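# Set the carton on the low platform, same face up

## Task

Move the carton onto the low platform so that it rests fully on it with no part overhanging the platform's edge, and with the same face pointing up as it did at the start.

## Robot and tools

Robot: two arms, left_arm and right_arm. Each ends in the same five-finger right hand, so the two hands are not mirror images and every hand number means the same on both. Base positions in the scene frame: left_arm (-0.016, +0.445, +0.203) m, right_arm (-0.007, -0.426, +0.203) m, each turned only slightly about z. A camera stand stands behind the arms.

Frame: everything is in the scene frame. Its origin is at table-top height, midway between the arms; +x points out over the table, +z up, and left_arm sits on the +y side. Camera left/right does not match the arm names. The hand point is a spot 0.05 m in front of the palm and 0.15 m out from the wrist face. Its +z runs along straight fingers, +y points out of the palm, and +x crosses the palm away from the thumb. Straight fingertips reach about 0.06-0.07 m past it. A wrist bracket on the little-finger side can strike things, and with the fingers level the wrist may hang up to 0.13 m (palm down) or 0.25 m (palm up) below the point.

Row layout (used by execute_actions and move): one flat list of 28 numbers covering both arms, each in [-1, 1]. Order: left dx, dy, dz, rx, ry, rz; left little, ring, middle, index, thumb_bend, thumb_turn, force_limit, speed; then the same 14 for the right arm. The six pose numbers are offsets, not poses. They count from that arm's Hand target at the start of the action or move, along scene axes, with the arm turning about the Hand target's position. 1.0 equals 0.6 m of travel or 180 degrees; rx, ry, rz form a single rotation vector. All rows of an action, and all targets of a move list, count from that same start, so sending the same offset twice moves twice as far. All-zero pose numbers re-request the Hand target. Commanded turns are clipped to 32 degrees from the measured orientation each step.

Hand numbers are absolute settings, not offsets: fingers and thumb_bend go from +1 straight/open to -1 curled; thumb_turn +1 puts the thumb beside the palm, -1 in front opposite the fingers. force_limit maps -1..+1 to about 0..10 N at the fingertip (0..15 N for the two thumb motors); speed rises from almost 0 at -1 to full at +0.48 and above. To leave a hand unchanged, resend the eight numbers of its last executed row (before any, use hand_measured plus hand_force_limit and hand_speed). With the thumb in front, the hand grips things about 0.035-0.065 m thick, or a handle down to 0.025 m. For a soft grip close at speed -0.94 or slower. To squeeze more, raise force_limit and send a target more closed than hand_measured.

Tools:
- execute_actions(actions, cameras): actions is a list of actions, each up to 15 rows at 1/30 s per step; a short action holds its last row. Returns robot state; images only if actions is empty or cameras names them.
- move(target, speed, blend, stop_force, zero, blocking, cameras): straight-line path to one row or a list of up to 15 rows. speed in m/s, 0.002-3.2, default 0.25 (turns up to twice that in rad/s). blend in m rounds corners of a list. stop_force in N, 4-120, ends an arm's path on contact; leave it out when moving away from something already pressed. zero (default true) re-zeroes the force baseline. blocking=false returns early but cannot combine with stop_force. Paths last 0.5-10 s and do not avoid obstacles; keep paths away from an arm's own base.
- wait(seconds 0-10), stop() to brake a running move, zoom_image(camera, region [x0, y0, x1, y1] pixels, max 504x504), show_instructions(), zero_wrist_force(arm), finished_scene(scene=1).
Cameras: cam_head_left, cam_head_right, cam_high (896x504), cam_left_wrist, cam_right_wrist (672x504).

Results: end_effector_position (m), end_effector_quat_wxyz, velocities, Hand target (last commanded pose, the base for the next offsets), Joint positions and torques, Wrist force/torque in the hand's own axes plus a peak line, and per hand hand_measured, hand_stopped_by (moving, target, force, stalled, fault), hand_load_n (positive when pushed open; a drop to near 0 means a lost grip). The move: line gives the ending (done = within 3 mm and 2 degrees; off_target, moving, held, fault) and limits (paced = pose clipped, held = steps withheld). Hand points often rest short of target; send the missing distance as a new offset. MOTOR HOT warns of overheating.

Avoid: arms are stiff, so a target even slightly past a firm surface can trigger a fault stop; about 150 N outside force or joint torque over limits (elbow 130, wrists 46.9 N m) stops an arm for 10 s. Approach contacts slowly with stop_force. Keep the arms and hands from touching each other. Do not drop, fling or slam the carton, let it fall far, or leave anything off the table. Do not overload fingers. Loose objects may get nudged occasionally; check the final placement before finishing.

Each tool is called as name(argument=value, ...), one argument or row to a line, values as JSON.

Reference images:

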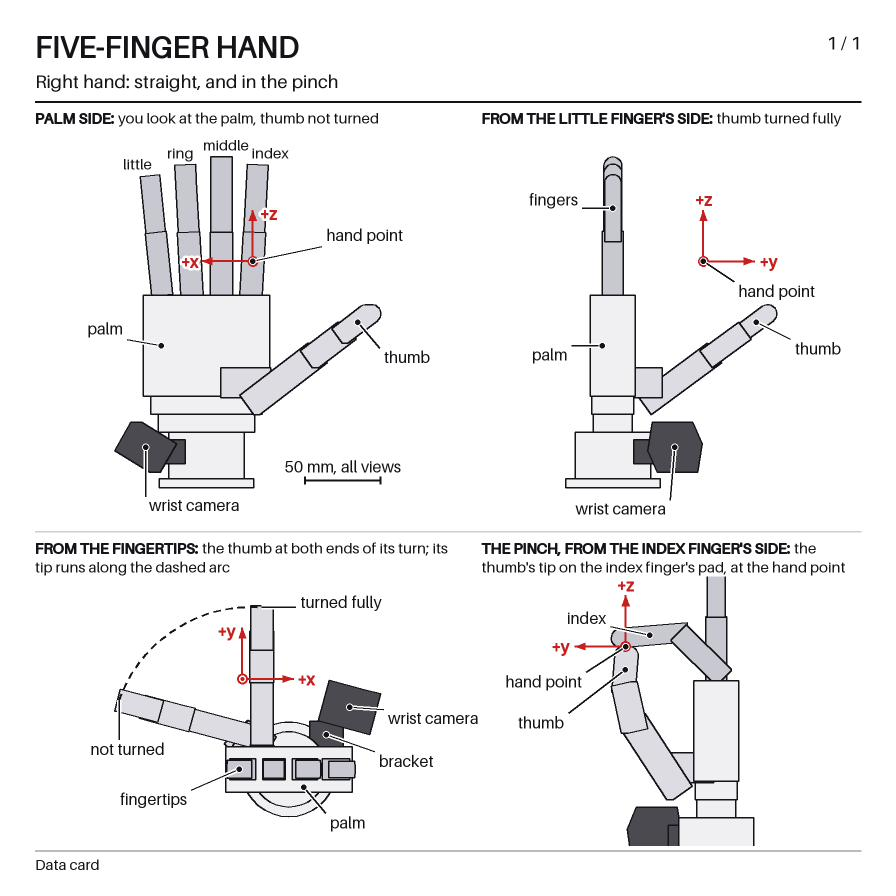

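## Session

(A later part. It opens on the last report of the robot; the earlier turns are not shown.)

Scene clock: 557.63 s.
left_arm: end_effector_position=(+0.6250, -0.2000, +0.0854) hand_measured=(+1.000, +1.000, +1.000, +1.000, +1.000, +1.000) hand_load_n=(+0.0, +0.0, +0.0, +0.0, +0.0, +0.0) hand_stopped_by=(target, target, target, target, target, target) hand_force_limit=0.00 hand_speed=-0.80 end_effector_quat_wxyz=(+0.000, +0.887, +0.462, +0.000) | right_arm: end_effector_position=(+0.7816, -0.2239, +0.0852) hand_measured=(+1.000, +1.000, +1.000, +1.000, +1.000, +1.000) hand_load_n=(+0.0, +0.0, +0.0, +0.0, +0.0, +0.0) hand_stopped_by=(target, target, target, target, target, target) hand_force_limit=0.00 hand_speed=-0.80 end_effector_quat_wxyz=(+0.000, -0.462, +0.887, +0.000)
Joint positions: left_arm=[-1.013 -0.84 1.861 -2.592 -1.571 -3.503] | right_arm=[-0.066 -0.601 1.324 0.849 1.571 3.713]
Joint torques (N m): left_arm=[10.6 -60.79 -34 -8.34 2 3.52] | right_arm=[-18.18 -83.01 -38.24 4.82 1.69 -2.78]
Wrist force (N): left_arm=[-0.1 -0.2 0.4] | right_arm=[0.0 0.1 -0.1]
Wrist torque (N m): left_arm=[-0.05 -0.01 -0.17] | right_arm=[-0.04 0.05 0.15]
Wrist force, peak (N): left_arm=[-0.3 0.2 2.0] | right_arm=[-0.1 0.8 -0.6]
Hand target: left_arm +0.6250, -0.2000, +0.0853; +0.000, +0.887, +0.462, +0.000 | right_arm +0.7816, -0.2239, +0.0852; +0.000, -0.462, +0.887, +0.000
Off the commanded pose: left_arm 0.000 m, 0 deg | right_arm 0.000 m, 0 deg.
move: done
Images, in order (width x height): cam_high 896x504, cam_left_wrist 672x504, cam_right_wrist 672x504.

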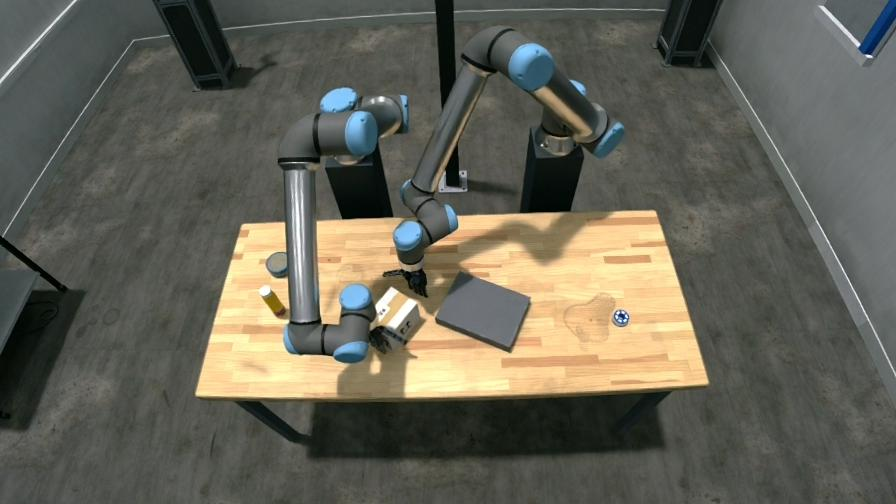

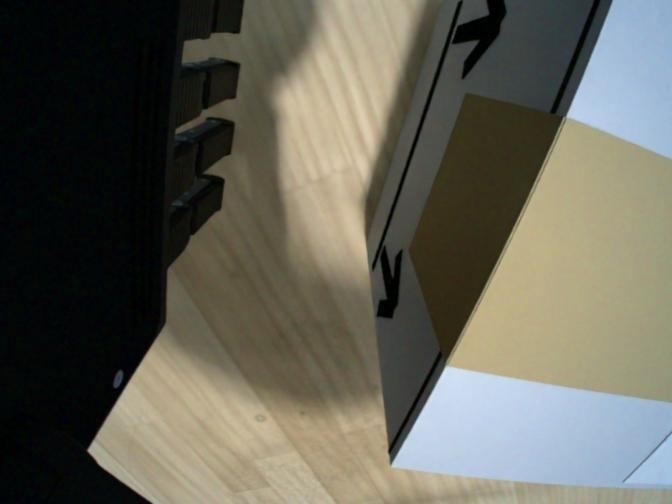

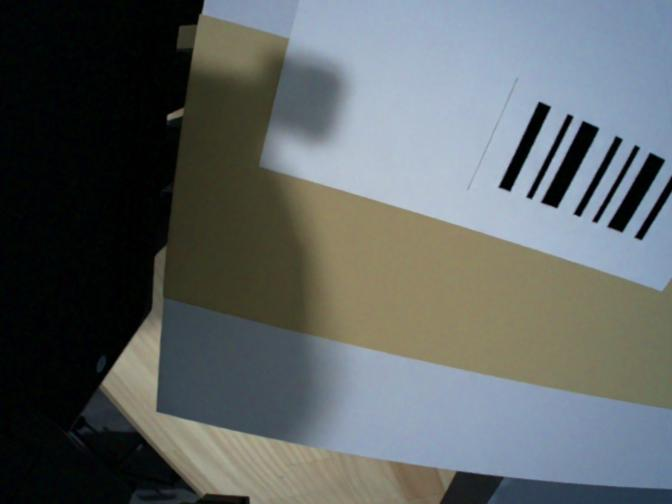

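move(
  target=[0.1024,-0.0718,0,0,0,0,1,1,1,1,1,1,0,-0.8,-0.041,0.0287,0,0,0,0,1,1,1,1,1,1,0,-0.8],
  speed=0.02,
  stop_force=6,
  cameras=["cam_high","cam_left_wrist","cam_right_wrist"],
)

Scene clock: 571.70 s.
left_arm: end_effector_position=(+0.6664, -0.2290, +0.0853) hand_measured=(+1.000, +1.000, +1.000, +1.000, +1.000, +1.000) hand_load_n=(+0.0, +0.0, +0.0, +0.0, +0.0, +0.5) hand_stopped_by=(target, target, target, target, target, target) hand_force_limit=0.00 hand_speed=-0.80 end_effector_quat_wxyz=(+0.000, +0.887, +0.462, +0.000) | right_arm: end_effector_position=(+0.7650, -0.2122, +0.0852) hand_measured=(+1.000, +1.000, +1.000, +1.000, +1.000, +1.000) hand_load_n=(+0.0, +0.0, +0.0, +0.0, -0.5, +0.0) hand_stopped_by=(target, target, target, target, target, target) hand_force_limit=0.00 hand_speed=-0.80 end_effector_quat_wxyz=(+0.000, -0.462, +0.887, +0.000)
Joint positions: left_arm=[-0.992 -0.793 1.751 -2.53 -1.571 -3.483] | right_arm=[-0.052 -0.619 1.363 0.827 1.571 3.726]
Joint torques (N m): left_arm=[-10.7 -96.7 -24.76 -8.69 0.44 -3.64] | right_arm=[-16.64 -79.44 -34.84 3.25 -1.27 -3.15]
Wrist force (N): left_arm=[0.3 -4.2 1.3] | right_arm=[0.1 -3.4 -2.0]
Wrist torque (N m): left_arm=[-0.20 -0.04 -0.37] | right_arm=[-0.02 0.07 0.07]
Wrist force, peak (N): left_arm=[-0.6 -29.3 -10.4] | right_arm=[0.6 -26.9 3.3]
Hand target: left_arm +0.6664, -0.2290, +0.0853; +0.000, +0.887, +0.462, +0.000 (not the last commanded pose) | right_arm +0.7650, -0.2123, +0.0852; +0.000, -0.462, +0.887, +0.000 (not the last commanded pose)
Off the commanded pose: left_arm 0.024 m, 0 deg | right_arm 0.010 m, 0 deg.
move: contact (left_arm, right_arm)
Images, in order (width x height): cam_high 896x504, cam_left_wrist 672x504, cam_right_wrist 672x504.

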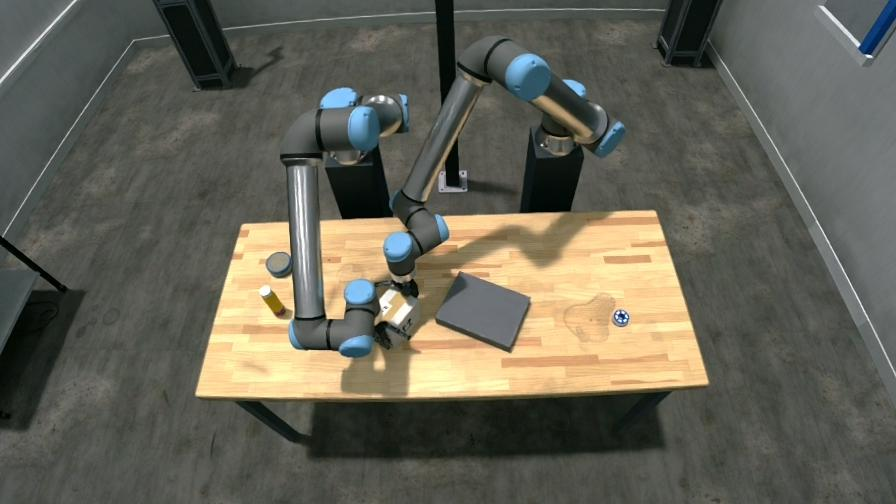

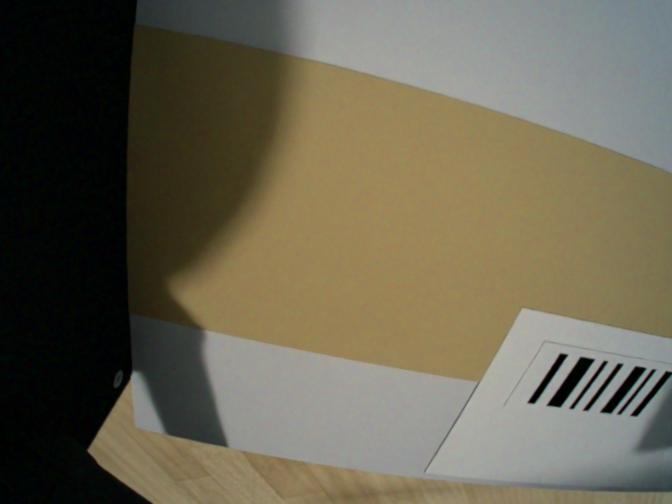

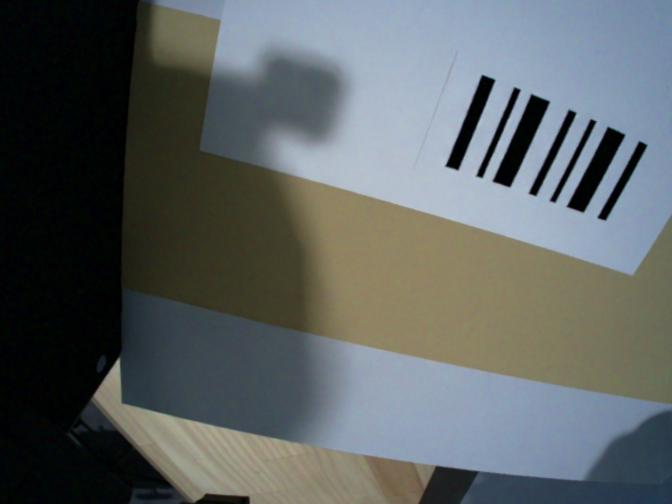

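move(
  target=[0.0068,-0.0048,0,0,0,0,1,1,1,1,1,1,0,-0.8,-0.0068,0.0048,0,0,0,0,1,1,1,1,1,1,0,-0.8],
  speed=0.003,
  stop_force=16,
  zero=false,
)

Scene clock: 581.73 s.
left_arm: end_effector_position=(+0.6666, -0.2292, +0.0853) hand_measured=(+1.000, +1.000, +1.000, +1.000, +1.000, +1.000) hand_load_n=(+0.0, +0.0, +0.0, +0.0, +0.0, +0.0) hand_stopped_by=(target, target, target, target, target, target) hand_force_limit=0.00 hand_speed=-0.80 end_effector_quat_wxyz=(+0.000, +0.887, +0.462, +0.000) | right_arm: end_effector_position=(+0.7648, -0.2122, +0.0851) hand_measured=(+1.000, +1.000, +1.000, +1.000, +1.000, +1.000) hand_load_n=(+0.0, +0.0, +0.0, +0.0, +0.0, +0.0) hand_stopped_by=(target, target, target, target, target, target) hand_force_limit=0.00 hand_speed=-0.80 end_effector_quat_wxyz=(+0.000, -0.462, +0.887, +0.000)
Joint positions: left_arm=[-0.992 -0.792 1.751 -2.529 -1.571 -3.483] | right_arm=[-0.052 -0.619 1.364 0.827 1.571 3.727]
Joint torques (N m): left_arm=[-6.84 -91.41 -30.47 -11.29 0.91 -2.89] | right_arm=[2.21 -75.5 -27.18 8.18 -4.01 -2.2]
Wrist force (N): left_arm=[-1.6 -17.1 -5.0] | right_arm=[0.0 -16.4 -1.5]
Wrist torque (N m): left_arm=[-0.39 0.23 -0.92] | right_arm=[-0.36 0.12 -0.28]
Wrist force, peak (N): left_arm=[-0.7 -21.9 -1.7] | right_arm=[-1.2 -19.5 0.6]
Hand target: left_arm +0.6666, -0.2292, +0.0853; +0.000, +0.887, +0.462, +0.000 (not the last commanded pose) | right_arm +0.7648, -0.2122, +0.0851; +0.000, -0.462, +0.887, +0.000 (not the last commanded pose)
Off the commanded pose: left_arm 0.005 m, 0 deg | right_arm 0.005 m, 0 deg.
move: contact (left_arm, right_arm)

move(
  target=[0.0068,-0.0048,0,0,0,0,1,1,1,1,1,1,0,-0.8,-0.0068,0.0048,0,0,0,0,1,1,1,1,1,1,0,-0.8],
  speed=0.003,
  stop_force=30,
  zero=false,
)

move(
  target=[0,0,0.02,0,0,0,1,1,1,1,1,1,0,-0.8,0,0,0.02,0,0,0,1,1,1,1,1,1,0,-0.8],
  speed=0.03,
  cameras=["cam_high","cam_left_wrist","cam_right_wrist"],
)

Scene clock: 595.03 s.
left_arm: end_effector_position=(+0.6668, -0.2293, +0.0853) hand_measured=(+1.000, +1.000, +1.000, +1.000, +1.000, +1.000) hand_load_n=(+0.0, +0.0, +0.0, +0.0, +0.0, +0.0) hand_stopped_by=(target, target, target, target, target, target) hand_force_limit=0.00 hand_speed=-0.80 end_effector_quat_wxyz=(+0.000, +0.887, +0.462, +0.000) | right_arm: end_effector_position=(+0.7646, -0.2122, +0.0850) hand_measured=(+1.000, +1.000, +1.000, +1.000, +1.000, +1.000) hand_load_n=(+0.0, +0.5, +0.0, +0.0, +0.0, +0.0) hand_stopped_by=(target, target, target, target, target, target) hand_force_limit=0.00 hand_speed=-0.80 end_effector_quat_wxyz=(+0.000, -0.462, +0.887, +0.000)
Joint positions: left_arm=[-0.992 -0.792 1.75 -2.529 -1.571 -3.483] | right_arm=[-0.052 -0.619 1.365 0.826 1.571 3.727]
Joint torques (N m): left_arm=[-3.03 -89.87 -36.47 -13.86 0.65 -1.93] | right_arm=[12.34 -71.27 -17.94 10.89 -3.56 -2.4]
Wrist force (N): left_arm=[-1.6 -31.8 -11.4] | right_arm=[-1.7 -29.3 -4.9]
Wrist torque (N m): left_arm=[-0.60 0.40 -1.40] | right_arm=[-0.53 0.33 -0.80]
Wrist force, peak (N): left_arm=[-0.5 -35.9 -8.5] | right_arm=[-2.8 -32.8 -3.3]
Hand target: left_arm +0.6668, -0.2294, +0.0853; +0.000, +0.887, +0.462, +0.000 (not the last commanded pose) | right_arm +0.7646, -0.2122, +0.0850; +0.000, -0.462, +0.887, +0.000 (not the last commanded pose)
Off the commanded pose: left_arm 0.005 m, 0 deg | right_arm 0.005 m, 0 deg.
move: contact (left_arm, right_arm)

Scene clock: 595.80 s.
left_arm: end_effector_position=(+0.6668, -0.2293, +0.0972) hand_measured=(+1.000, +1.000, +1.000, +1.000, +1.000, +1.000) hand_load_n=(+0.0, +0.0, +0.0, +0.0, +0.0, +0.0) hand_stopped_by=(target, target, target, target, target, target) hand_force_limit=0.00 hand_speed=-0.80 end_effector_quat_wxyz=(+0.000, +0.887, +0.462, +0.000) | right_arm: end_effector_position=(+0.7646, -0.2122, +0.0969) hand_measured=(+1.000, +1.000, +1.000, +1.000, +1.000, +1.000) hand_load_n=(+0.0, +0.0, +0.0, +0.0, +0.0, +0.0) hand_stopped_by=(target, target, target, target, target, target) hand_force_limit=0.00 hand_speed=-0.80 end_effector_quat_wxyz=(+0.000, -0.462, +0.887, +0.000)
Joint positions: left_arm=[-0.992 -0.808 1.751 -2.513 -1.571 -3.483] | right_arm=[-0.052 -0.633 1.365 0.839 1.571 3.727]
Joint torques (N m): left_arm=[-4.47 -103.25 -42.5 -7.05 0.62 -3.42] | right_arm=[0.55 -110.23 -9.9 11.35 -3.63 -2.16]
Wrist force (N): left_arm=[-1.3 -28.2 3.3] | right_arm=[-0.7 -27.1 4.0]
Wrist torque (N m): left_arm=[-1.18 -0.04 -1.25] | right_arm=[-0.93 -0.08 -0.64]
Wrist force, peak (N): left_arm=[-1.5 -31.1 -11.4] | right_arm=[-1.7 -29.6 -4.7]
Hand target: left_arm +0.6668, -0.2294, +0.0973; +0.000, +0.887, +0.462, +0.000 | right_arm +0.7646, -0.2122, +0.0970; +0.000, -0.462, +0.887, +0.000
Off the commanded pose: left_arm 0.000 m, 0 deg | right_arm 0.000 m, 0 deg.
move: done
Images, in order (width x height): cam_high 896x504, cam_left_wrist 672x504, cam_right_wrist 672x504.

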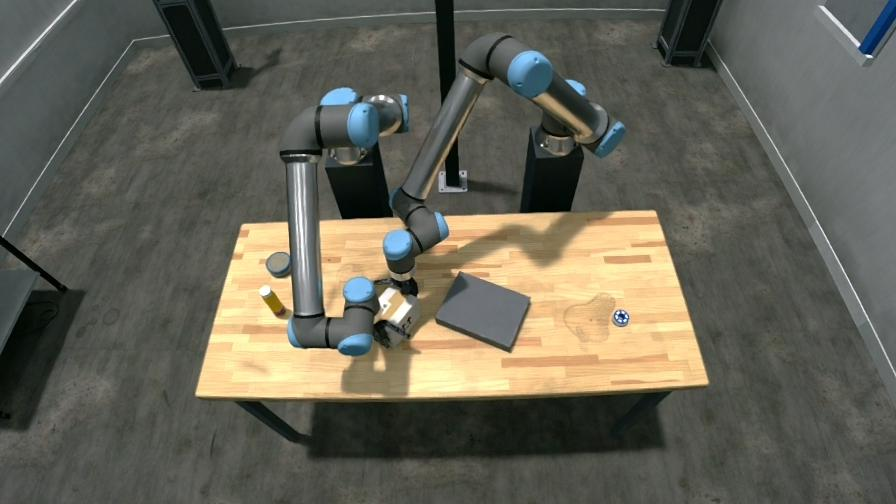

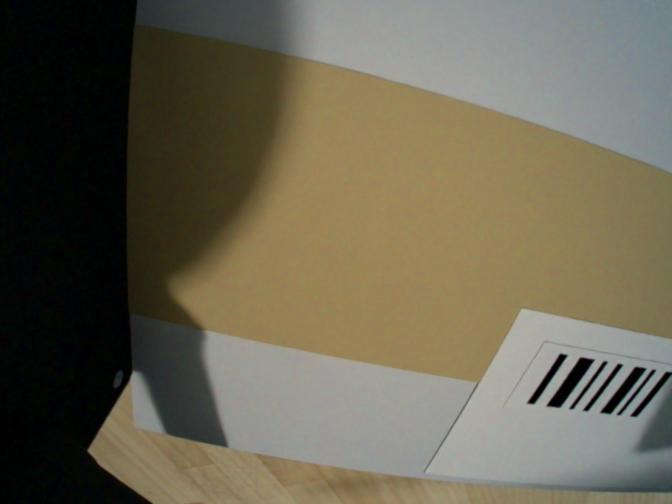

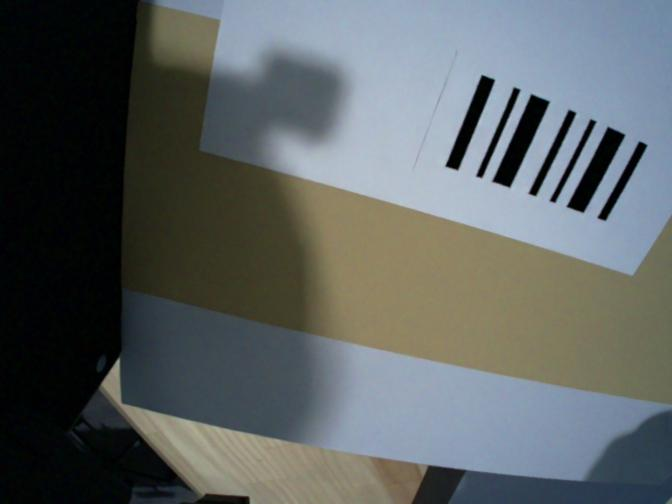

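move(
  target=[0,0,0.05,0,0,0,1,1,1,1,1,1,0,-0.8,0,0,0.05,0,0,0,1,1,1,1,1,1,0,-0.8],
  speed=0.05,
)

Scene clock: 611.07 s.
left_arm: end_effector_position=(+0.6667, -0.2293, +0.1272) hand_measured=(+1.000, +1.000, +1.000, +1.000, +1.000, +1.000) hand_load_n=(+0.0, +0.0, +0.0, +0.0, +0.0, +0.0) hand_stopped_by=(target, target, target, target, target, target) hand_force_limit=0.00 hand_speed=-0.80 end_effector_quat_wxyz=(+0.000, +0.887, +0.462, +0.000) end_effector_velocity=(-0.001, +0.001, +0.001) end_effector_angular_velocity=(+0.003, +0.002, -0.001) | right_arm: end_effector_position=(+0.7646, -0.2122, +0.1269) hand_measured=(+1.000, +1.000, +1.000, +1.000, +1.000, +1.000) hand_load_n=(+0.0, +0.0, +0.0, +0.0, +0.0, +0.0) hand_stopped_by=(target, target, target, target, target, target) hand_force_limit=0.00 hand_speed=-0.80 end_effector_quat_wxyz=(+0.000, -0.462, +0.887, +0.000)
Joint positions: left_arm=[-0.992 -0.848 1.752 -2.474 -1.571 -3.483] | right_arm=[-0.052 -0.666 1.366 0.871 1.571 3.727]
Joint velocities: left_arm=[0 -0.001 0 0.005 0 0] | right_arm=[within noise]
Joint torques (N m): left_arm=[-1.58 -102.8 -58.11 -7.07 0.46 -2.83] | right_arm=[1.59 -109.39 -22.42 11.69 -3.85 -2.17]
Wrist force (N): left_arm=[-2.3 -29.6 3.6] | right_arm=[-1.9 -27.6 4.2]
Wrist torque (N m): left_arm=[-1.27 -0.02 -1.25] | right_arm=[-0.89 -0.05 -0.63]
Wrist force, peak (N): left_arm=[-2.3 -30.5 3.0] | right_arm=[-1.2 -28.9 3.2]
Hand target: left_arm +0.6668, -0.2294, +0.1273; +0.000, +0.887, +0.462, +0.000 | right_arm +0.7646, -0.2122, +0.1270; +0.000, -0.462, +0.887, +0.000
Off the commanded pose: left_arm 0.000 m, 0 deg | right_arm 0.000 m, 0 deg.
move: done

move(
  target=[-0.0117,0.0667,0.0333,0,0,0,1,1,1,1,1,1,0,-0.8,-0.0117,0.0667,0.0333,0,0,0,1,1,1,1,1,1,0,-0.8],
  speed=0.05,
)

Scene clock: 664.57 s.
left_arm: end_effector_position=(+0.6598, -0.1894, +0.1472) hand_measured=(+1.000, +1.000, +1.000, +1.000, +1.000, +1.000) hand_load_n=(+0.0, +0.0, +0.0, +0.0, +0.0, +0.5) hand_stopped_by=(target, target, target, target, target, target) hand_force_limit=0.00 hand_speed=-0.80 end_effector_quat_wxyz=(+0.000, +0.887, +0.462, +0.000) | right_arm: end_effector_position=(+0.7576, -0.1723, +0.1469) hand_measured=(+1.000, +1.000, +1.000, +1.000, +1.000, +1.000) hand_load_n=(+0.0, +0.0, -0.5, +0.0, +0.0, +0.0) hand_stopped_by=(target, target, target, target, target, target) hand_force_limit=0.00 hand_speed=-0.80 end_effector_quat_wxyz=(+0.000, -0.462, +0.887, +0.000)
Joint positions: left_arm=[-0.972 -0.908 1.822 -2.484 -1.571 -3.462] | right_arm=[-0.002 -0.685 1.36 0.896 1.571 3.777]
Joint torques (N m): left_arm=[16.1 -98.38 -45.33 -16.08 1.03 3.53] | right_arm=[42.18 -107.92 -24.52 11.76 -5.23 3.4]
Wrist force (N): left_arm=[-1.8 -31.5 4.0] | right_arm=[-1.9 -29.8 3.0]
Wrist torque (N m): left_arm=[-1.25 -0.05 -1.32] | right_arm=[-0.96 0.06 -0.77]
Wrist force, peak (N): left_arm=[-2.0 -32.8 3.6] | right_arm=[-2.1 -30.7 3.4]
Hand target: left_arm +0.6598, -0.1893, +0.1473; +0.000, +0.887, +0.462, +0.000 | right_arm +0.7576, -0.1722, +0.1470; +0.000, -0.462, +0.887, +0.000
Off the commanded pose: left_arm 0.000 m, 0 deg | right_arm 0.000 m, 0 deg.
move: done

move(
  target=[-0.0217,0.1333,0.0167,0,0,0,1,1,1,1,1,1,0,-0.8,-0.0217,0.1333,0.0167,0,0,0,1,1,1,1,1,1,0,-0.8],
  speed=0.07,
)

Scene clock: 670.73 s.
left_arm: end_effector_position=(+0.6468, -0.1094, +0.1573) hand_measured=(+1.000, +1.000, +1.000, +1.000, +1.000, +1.000) hand_load_n=(+0.0, +0.5, +0.0, +0.0, +0.0, +0.0) hand_stopped_by=(target, target, target, target, target, target) hand_force_limit=0.00 hand_speed=-0.80 end_effector_quat_wxyz=(+0.000, +0.887, +0.462, +0.000) | right_arm: end_effector_position=(+0.7446, -0.0923, +0.1570) hand_measured=(+1.000, +1.000, +1.000, +1.000, +1.000, +1.000) hand_load_n=(+0.0, +0.0, +0.0, +0.0, +0.0, +0.0) hand_stopped_by=(target, target, target, target, target, target) hand_force_limit=0.00 hand_speed=-0.80 end_effector_quat_wxyz=(+0.000, -0.462, +0.887, +0.000)
Joint positions: left_arm=[-0.924 -0.985 1.951 -2.536 -1.571 -3.414] | right_arm=[0.098 -0.681 1.331 0.922 1.571 3.877]
Joint torques (N m): left_arm=[11.79 -90.18 -44.93 -16.46 4.74 3.43] | right_arm=[45.45 -78.68 -25.64 11.24 -5.08 3]
Wrist force (N): left_arm=[-2.1 -33.2 4.6] | right_arm=[-1.4 -31.1 2.9]
Wrist torque (N m): left_arm=[-1.31 0.01 -1.36] | right_arm=[-0.95 0.03 -0.80]
Wrist force, peak (N): left_arm=[-2.2 -36.0 3.7] | right_arm=[-2.7 -33.0 3.4]
Hand target: left_arm +0.6467, -0.1094, +0.1573; +0.000, +0.887, +0.462, +0.000 | right_arm +0.7446, -0.0922, +0.1570; +0.000, -0.462, +0.887, +0.000
Off the commanded pose: left_arm 0.000 m, 0 deg | right_arm 0.000 m, 0 deg.
move: done

move(
  target=[-0.0232,0.1257,0,0,0,0.02917,1,1,1,1,1,1,0,-0.8,-0.0265,0.1405,0,0,0,0.02917,1,1,1,1,1,1,0,-0.8],
  speed=0.06,
  cameras=["all"],
)

Scene clock: 682.70 s.
left_arm: end_effector_position=(+0.6328, -0.0340, +0.1573) hand_measured=(+1.000, +1.000, +1.000, +1.000, +1.000, +1.000) hand_load_n=(+0.0, +0.0, +0.0, +0.0, +0.0, +0.0) hand_stopped_by=(target, target, target, target, target, target) hand_force_limit=0.00 hand_speed=-0.80 end_effector_quat_wxyz=(+0.000, +0.865, +0.502, +0.000) | right_arm: end_effector_position=(+0.7287, -0.0080, +0.1570) hand_measured=(+1.000, +1.000, +1.000, +1.000, +1.000, +1.000) hand_load_n=(+0.0, +0.0, +0.0, +0.0, +0.0, +0.0) hand_stopped_by=(target, target, target, target, target, target) hand_force_limit=0.00 hand_speed=-0.80 end_effector_quat_wxyz=(+0.000, -0.502, +0.865, +0.000)
Joint positions: left_arm=[-0.881 -1.044 2.071 -2.598 -1.571 -3.463] | right_arm=[0.205 -0.649 1.264 0.956 1.571 3.892]
Joint torques (N m): left_arm=[14.09 -83.51 -45.54 -16.68 0.75 -3.48] | right_arm=[47.34 -81.22 -25.85 11.53 -7.16 3.09]
Wrist force (N): left_arm=[-1.7 -35.3 4.7] | right_arm=[-1.4 -33.5 2.6]
Wrist torque (N m): left_arm=[-1.37 -0.08 -1.12] | right_arm=[-1.11 -0.01 -0.86]
Wrist force, peak (N): left_arm=[-1.9 -38.1 4.5] | right_arm=[-3.1 -35.7 2.6]
Hand target: left_arm +0.6328, -0.0339, +0.1573; +0.000, +0.865, +0.502, +0.000 | right_arm +0.7287, -0.0079, +0.1570; +0.000, -0.502, +0.865, +0.000
Off the commanded pose: left_arm 0.000 m, 0 deg | right_arm 0.000 m, 0 deg.
move: done

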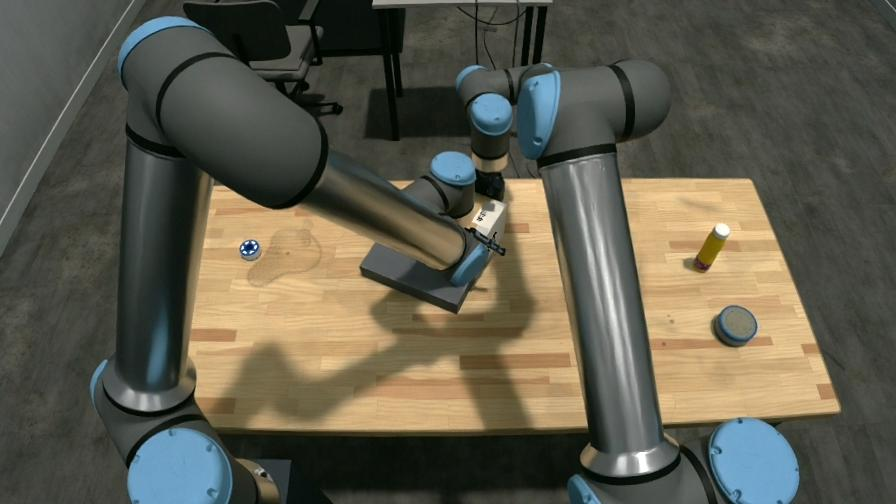

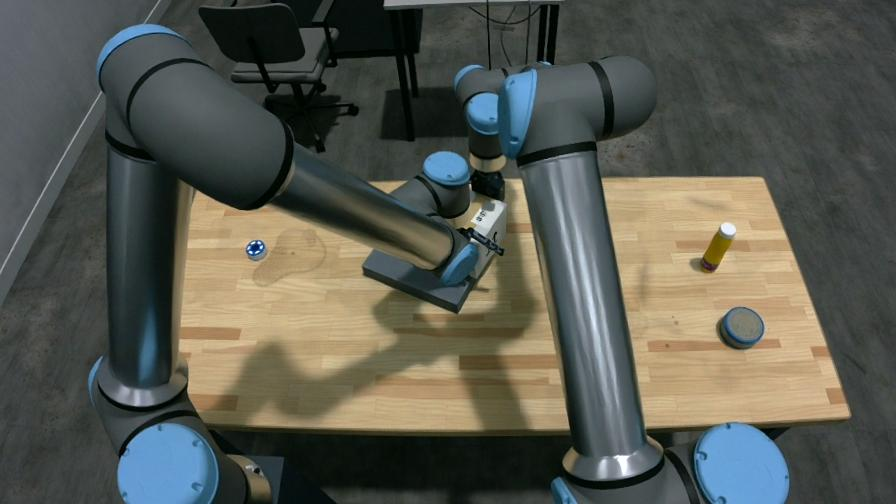

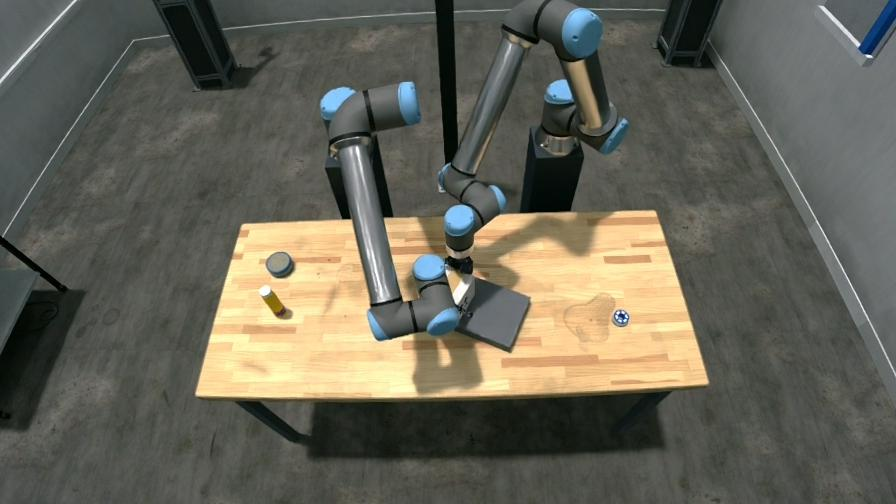

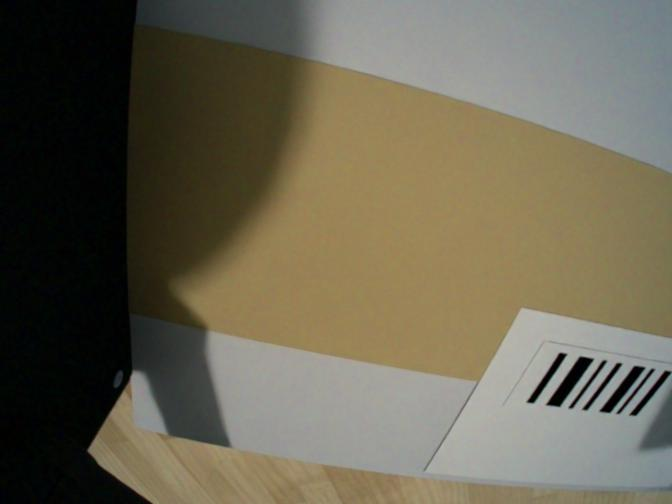

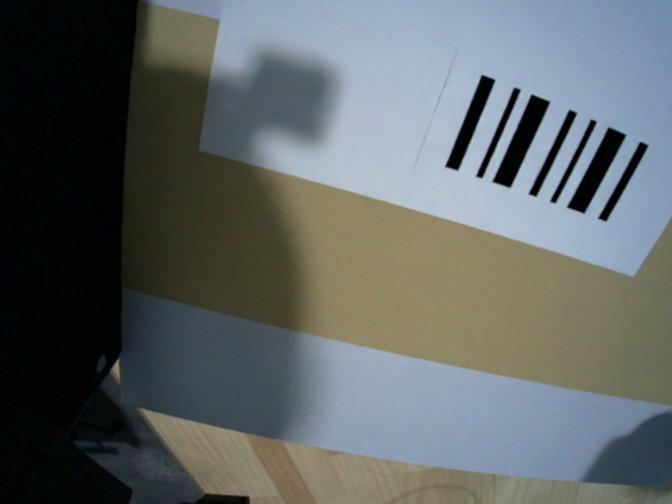

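zoom_image(
  camera="cam_high",
  region=[400, 230, 560, 370],
)

zoom_image(
  camera="cam_head_left",
  region=[340, 160, 560, 330],
)

Scaled by 3.150 from the camera's 896x504 image, which has a finer 1280x720 frame.

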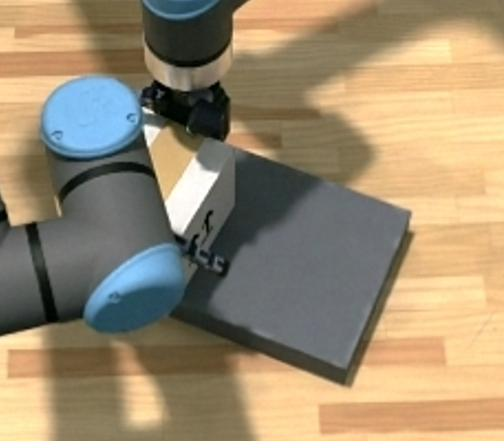

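Scaled by 2.291 from the camera's 896x504 image, which has a finer 1280x720 frame.

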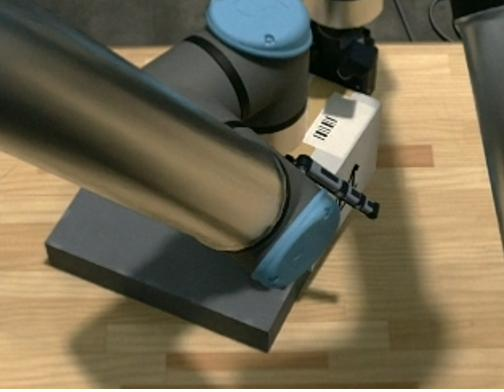

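move(
  target=[-0.0103,0.1835,0,0,0,0.02917,1,1,1,1,1,1,0,-0.8,-0.0150,0.1978,0,0,0,0.02917,1,1,1,1,1,1,0,-0.8],
  speed=0.06,
  cameras=["all"],
)

zoom_image(
  camera="cam_high",
  region=[400, 230, 560, 370],
)

zoom_image(
  camera="cam_head_left",
  region=[340, 160, 560, 330],
)

zoom_image(
  camera="cam_head_right",
  region=[340, 160, 560, 330],
)

Scene clock: 713.50 s.
left_arm: end_effector_position=(+0.6267, +0.0761, +0.1573) hand_measured=(+1.000, +1.000, +1.000, +1.000, +1.000, +1.000) hand_load_n=(+0.0, +0.0, +0.0, +0.0, +0.0, +0.0) hand_stopped_by=(target, target, target, target, target, target) hand_force_limit=0.00 hand_speed=-0.80 end_effector_quat_wxyz=(+0.000, +0.841, +0.541, +0.000) | right_arm: end_effector_position=(+0.7197, +0.1107, +0.1570) hand_measured=(+1.000, +1.000, +1.000, +1.000, +1.000, +1.000) hand_load_n=(+0.0, +0.0, +0.0, +0.0, +0.0, +0.0) hand_stopped_by=(target, target, target, target, target, target) hand_force_limit=0.00 hand_speed=-0.80 end_effector_quat_wxyz=(+0.000, -0.541, +0.841, +0.000)
Joint positions: left_arm=[-0.784 -1.107 2.2 -2.663 -1.571 -3.458] | right_arm=[0.342 -0.565 1.093 1.044 1.571 3.937]
Joint torques (N m): left_arm=[12.8 -78.28 -44.12 -17.29 5.38 3.34] | right_arm=[51.73 -87.42 -29.17 11.85 -5.95 2.95]
Wrist force (N): left_arm=[-2.8 -36.6 4.9] | right_arm=[-2.6 -34.2 2.8]
Wrist torque (N m): left_arm=[-1.39 -0.07 -1.42] | right_arm=[-1.11 0.04 -0.90]
Wrist force, peak (N): left_arm=[-4.5 -39.6 4.8] | right_arm=[-4.5 -37.6 2.9]
Hand target: left_arm +0.6266, +0.0762, +0.1573; +0.000, +0.841, +0.541, +0.000 | right_arm +0.7197, +0.1108, +0.1570; +0.000, -0.541, +0.841, +0.000
Off the commanded pose: left_arm 0.000 m, 0 deg | right_arm 0.000 m, 0 deg.
move: done

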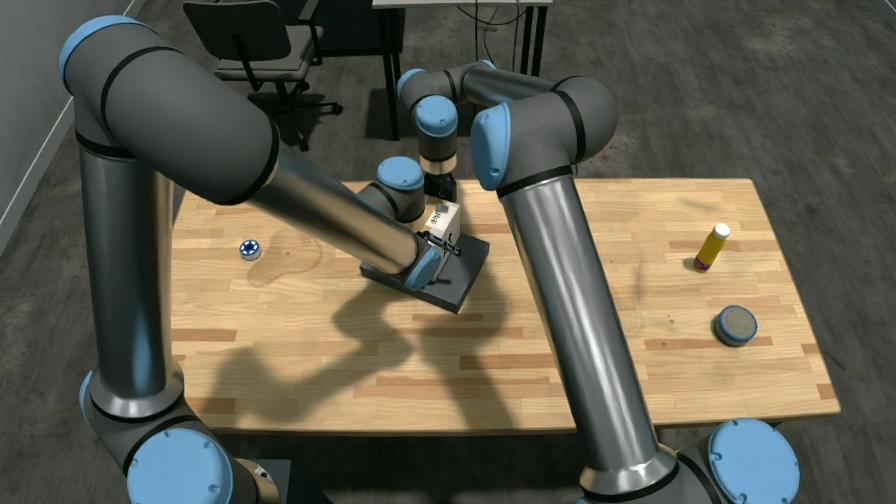

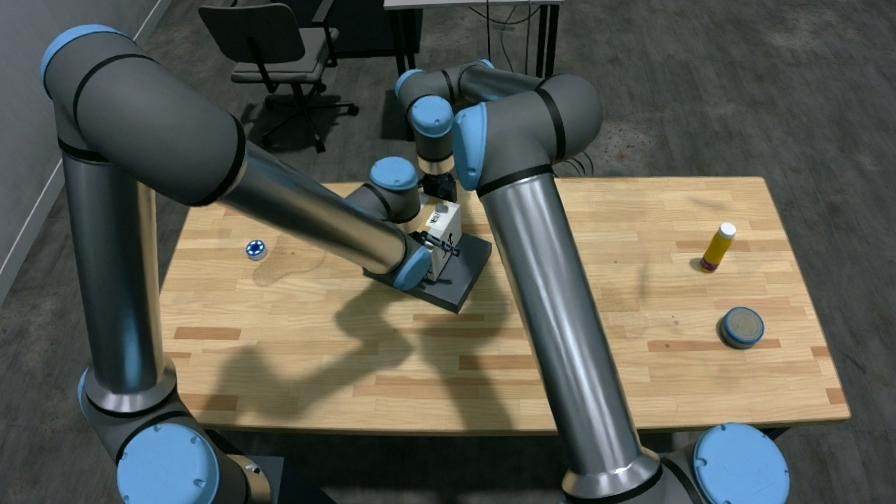

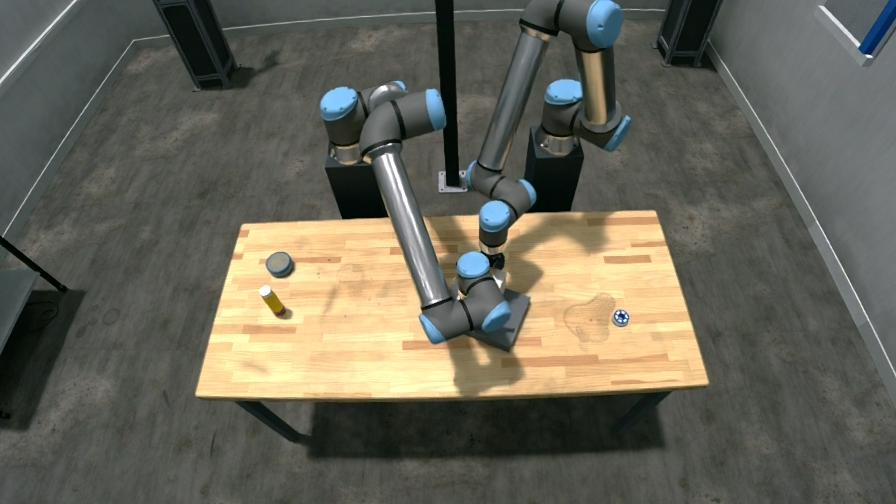

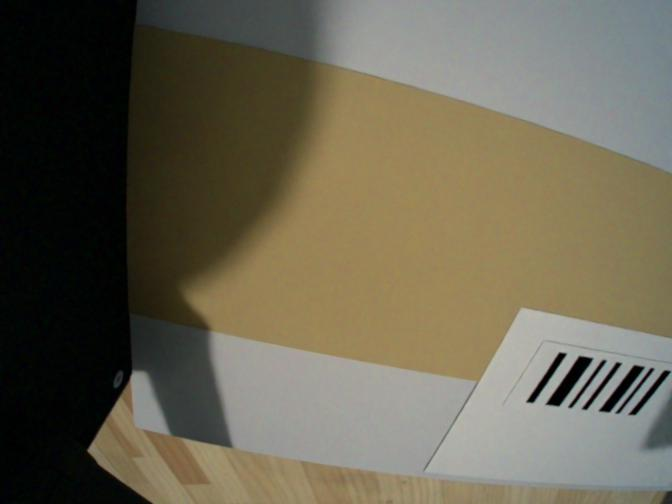

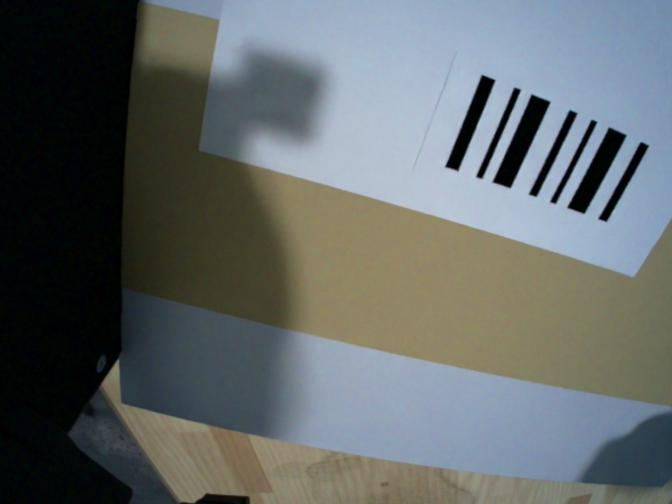

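Scaled by 3.150 from the camera's 896x504 image, which has a finer 1280x720 frame.

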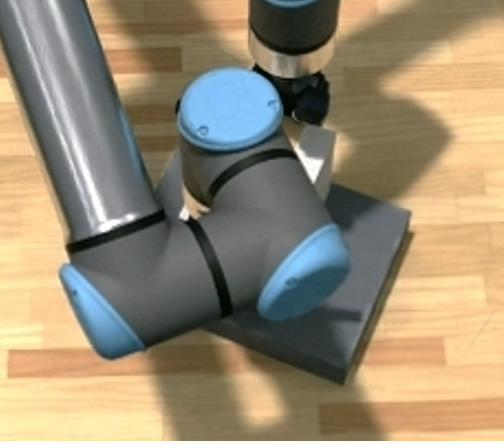

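Scaled by 2.291 from the camera's 896x504 image, which has a finer 1280x720 frame.

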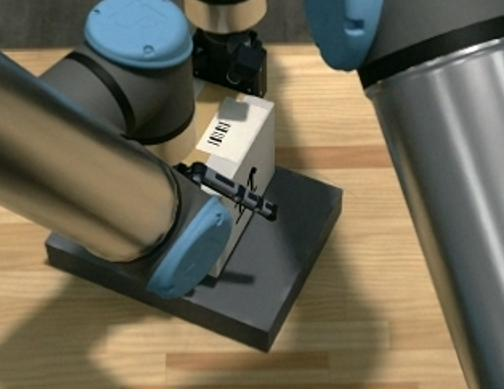

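Scaled by 2.291 from the camera's 896x504 image, which has a finer 1280x720 frame.

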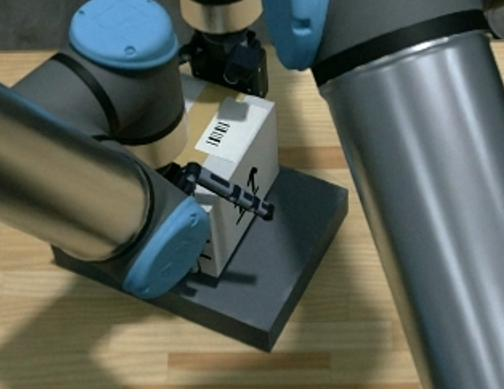

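move(
  target=[0,0,-0.0333,0,0,0,1,1,1,1,1,1,0,-0.8,0,0,-0.0333,0,0,0,1,1,1,1,1,1,0,-0.8],
  speed=0.05,
)

move(
  target=[0,0,-0.05,0,0,0,1,1,1,1,1,1,0,-0.8,0,0,-0.05,0,0,0,1,1,1,1,1,1,0,-0.8],
  speed=0.01,
  stop_force=6,
  cameras=["cam_head_left","cam_head_right","cam_high"],
)

zoom_image(
  camera="cam_head_right",
  region=[340, 160, 560, 330],
)

Scene clock: 739.50 s.
left_arm: end_effector_position=(+0.6266, +0.0762, +0.1374) hand_measured=(+1.000, +1.000, +1.000, +1.000, +1.000, +1.000) hand_load_n=(-0.5, +0.0, +0.0, +0.0, -0.5, +0.0) hand_stopped_by=(target, target, target, target, target, target) hand_force_limit=0.00 hand_speed=-0.80 end_effector_quat_wxyz=(+0.000, +0.841, +0.541, +0.000) | right_arm: end_effector_position=(+0.7197, +0.1108, +0.1371) hand_measured=(+1.000, +1.000, +1.000, +1.000, +1.000, +1.000) hand_load_n=(+0.0, +0.0, +0.0, +0.0, +0.0, +0.0) hand_stopped_by=(target, target, target, target, target, target) hand_force_limit=0.00 hand_speed=-0.80 end_effector_quat_wxyz=(+0.000, -0.541, +0.841, +0.000)
Joint positions: left_arm=[-0.784 -1.071 2.203 -2.702 -1.571 -3.458] | right_arm=[0.342 -0.546 1.095 1.023 1.571 3.937]
Joint torques (N m): left_arm=[10.54 -48.64 -41.23 -16.63 3.75 2.59] | right_arm=[47.99 -87.73 -16.29 7.68 -5.4 2.7]
Wrist force (N): left_arm=[-2.8 -35.4 4.0] | right_arm=[-2.4 -33.0 3.2]
Wrist torque (N m): left_arm=[-1.39 -0.01 -1.40] | right_arm=[-1.04 0.01 -0.84]
Wrist force, peak (N): left_arm=[-3.1 -37.3 4.3] | right_arm=[-2.2 -35.0 2.7]
Hand target: left_arm +0.6266, +0.0762, +0.1373; +0.000, +0.841, +0.541, +0.000 | right_arm +0.7197, +0.1108, +0.1370; +0.000, -0.541, +0.841, +0.000
Off the commanded pose: left_arm 0.000 m, 0 deg | right_arm 0.000 m, 0 deg.
move: done

Scene clock: 741.20 s.
left_arm: end_effector_position=(+0.6266, +0.0762, +0.1327) hand_measured=(+1.000, +1.000, +1.000, +1.000, +1.000, +1.000) hand_load_n=(+0.0, +0.0, +0.5, +0.0, -0.5, -0.5) hand_stopped_by=(target, target, target, target, target, target) hand_force_limit=0.00 hand_speed=-0.80 end_effector_quat_wxyz=(+0.000, +0.841, +0.541, +0.000) | right_arm: end_effector_position=(+0.7197, +0.1108, +0.1332) hand_measured=(+1.000, +1.000, +1.000, +1.000, +1.000, +1.000) hand_load_n=(+0.0, +0.0, +0.0, +0.0, +0.0, +0.0) hand_stopped_by=(target, target, target, target, target, target) hand_force_limit=0.00 hand_speed=-0.80 end_effector_quat_wxyz=(+0.000, -0.541, +0.841, +0.000)
Joint positions: left_arm=[-0.784 -1.063 2.203 -2.711 -1.571 -3.458] | right_arm=[0.342 -0.542 1.095 1.019 1.571 3.937]
Joint torques (N m): left_arm=[8.93 -79.39 -47.19 -8.81 4.03 2.87] | right_arm=[45.39 -118.99 -17.67 11.26 -6.4 2.51]
Wrist force (N): left_arm=[-2.0 -34.4 3.5] | right_arm=[-1.7 -32.3 3.7]
Wrist torque (N m): left_arm=[-1.38 -0.01 -1.41] | right_arm=[-0.98 0.00 -0.83]
Wrist force, peak (N): left_arm=[-1.0 -40.4 -13.7] | right_arm=[-1.4 -36.5 -13.3]
Hand target: left_arm +0.6266, +0.0762, +0.1327; +0.000, +0.841, +0.541, +0.000 (not the last commanded pose) | right_arm +0.7197, +0.1108, +0.1332; +0.000, -0.541, +0.841, +0.000 (not the last commanded pose)
Off the commanded pose: left_arm 0.025 m, 0 deg | right_arm 0.026 m, 0 deg.
move: contact (left_arm, right_arm)
Images, in order (width x height): cam_head_left 896x504, cam_head_right 896x504, cam_high 896x504.

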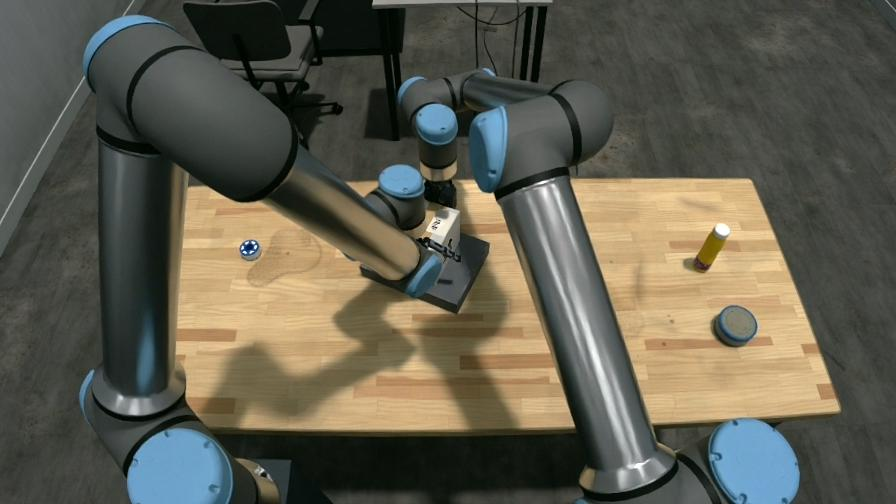

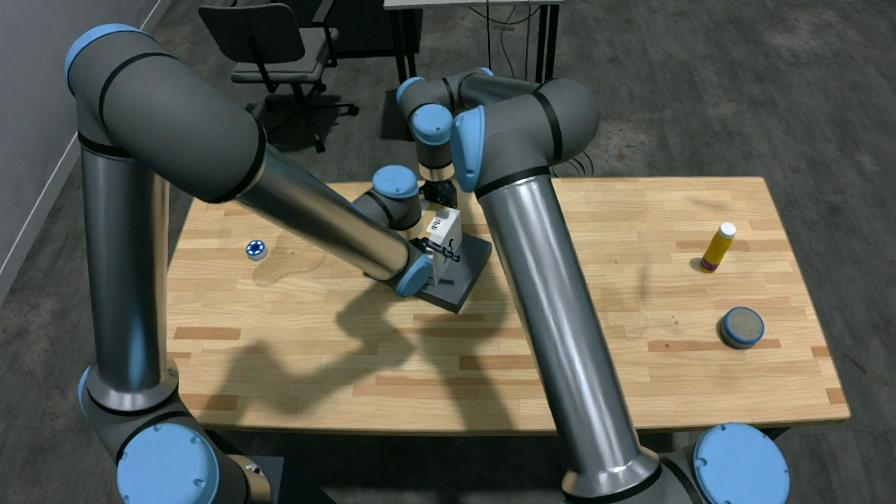

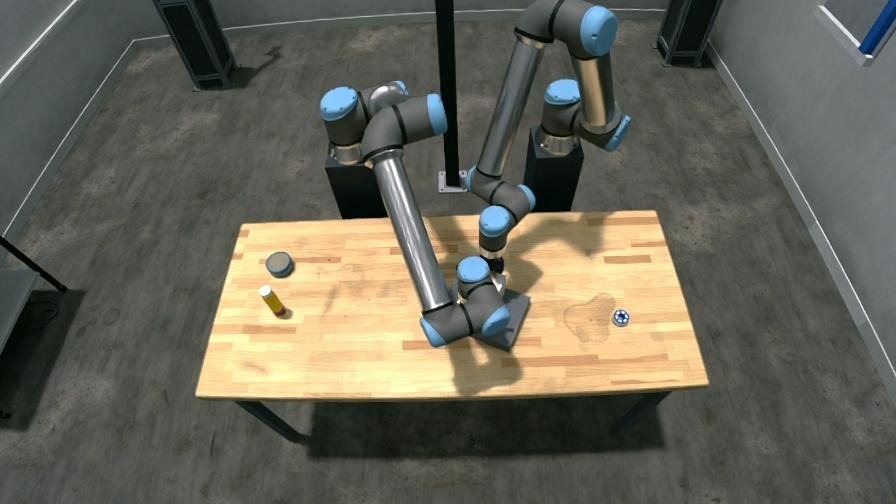

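Scaled by 2.291 from the camera's 896x504 image, which has a finer 1280x720 frame.

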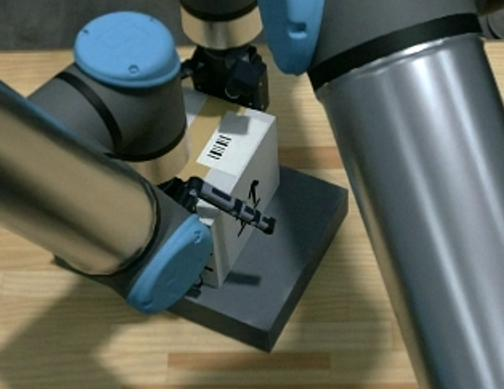

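move(
  target=[0,0,-0.005,0,0,0,1,1,1,1,1,1,0,-0.8,0,0,-0.005,0,0,0,1,1,1,1,1,1,0,-0.8],
  speed=0.003,
  stop_force=5,
)

Scene clock: 749.57 s.
left_arm: end_effector_position=(+0.6266, +0.0762, +0.1325) hand_measured=(+1.000, +1.000, +1.000, +1.000, +1.000, +1.000) hand_load_n=(+0.0, +0.0, +0.0, +0.0, +0.0, +0.0) hand_stopped_by=(target, target, target, target, target, target) hand_force_limit=0.00 hand_speed=-0.80 end_effector_quat_wxyz=(+0.000, +0.841, +0.541, +0.000) | right_arm: end_effector_position=(+0.7197, +0.1108, +0.1330) hand_measured=(+1.000, +1.000, +1.000, +1.000, +1.000, +1.000) hand_load_n=(+0.0, +0.0, +0.0, +0.0, +0.0, +0.0) hand_stopped_by=(target, target, target, target, target, target) hand_force_limit=0.00 hand_speed=-0.80 end_effector_quat_wxyz=(+0.000, -0.541, +0.841, +0.000)
Joint positions: left_arm=[-0.784 -1.062 2.203 -2.711 -1.571 -3.458] | right_arm=[0.342 -0.542 1.095 1.019 1.571 3.937]
Joint torques (N m): left_arm=[9.22 -73.22 -51.27 -8.08 4.16 3.11] | right_arm=[47.94 -110.68 -24.44 9.89 -4.95 2]
Wrist force (N): left_arm=[-1.3 -40.9 -10.1] | right_arm=[-0.6 -35.2 -6.8]
Wrist torque (N m): left_arm=[-1.03 0.34 -1.56] | right_arm=[-0.63 0.27 -0.92]
Wrist force, peak (N): left_arm=[-1.1 -42.4 -10.1] | right_arm=[-0.6 -35.7 -7.1]
Hand target: left_arm +0.6266, +0.0762, +0.1325; +0.000, +0.841, +0.541, +0.000 (not the last commanded pose) | right_arm +0.7197, +0.1108, +0.1330; +0.000, -0.541, +0.841, +0.000 (not the last commanded pose)
Off the commanded pose: left_arm 0.003 m, 0 deg | right_arm 0.003 m, 0 deg.
move: contact (left_arm, right_arm)


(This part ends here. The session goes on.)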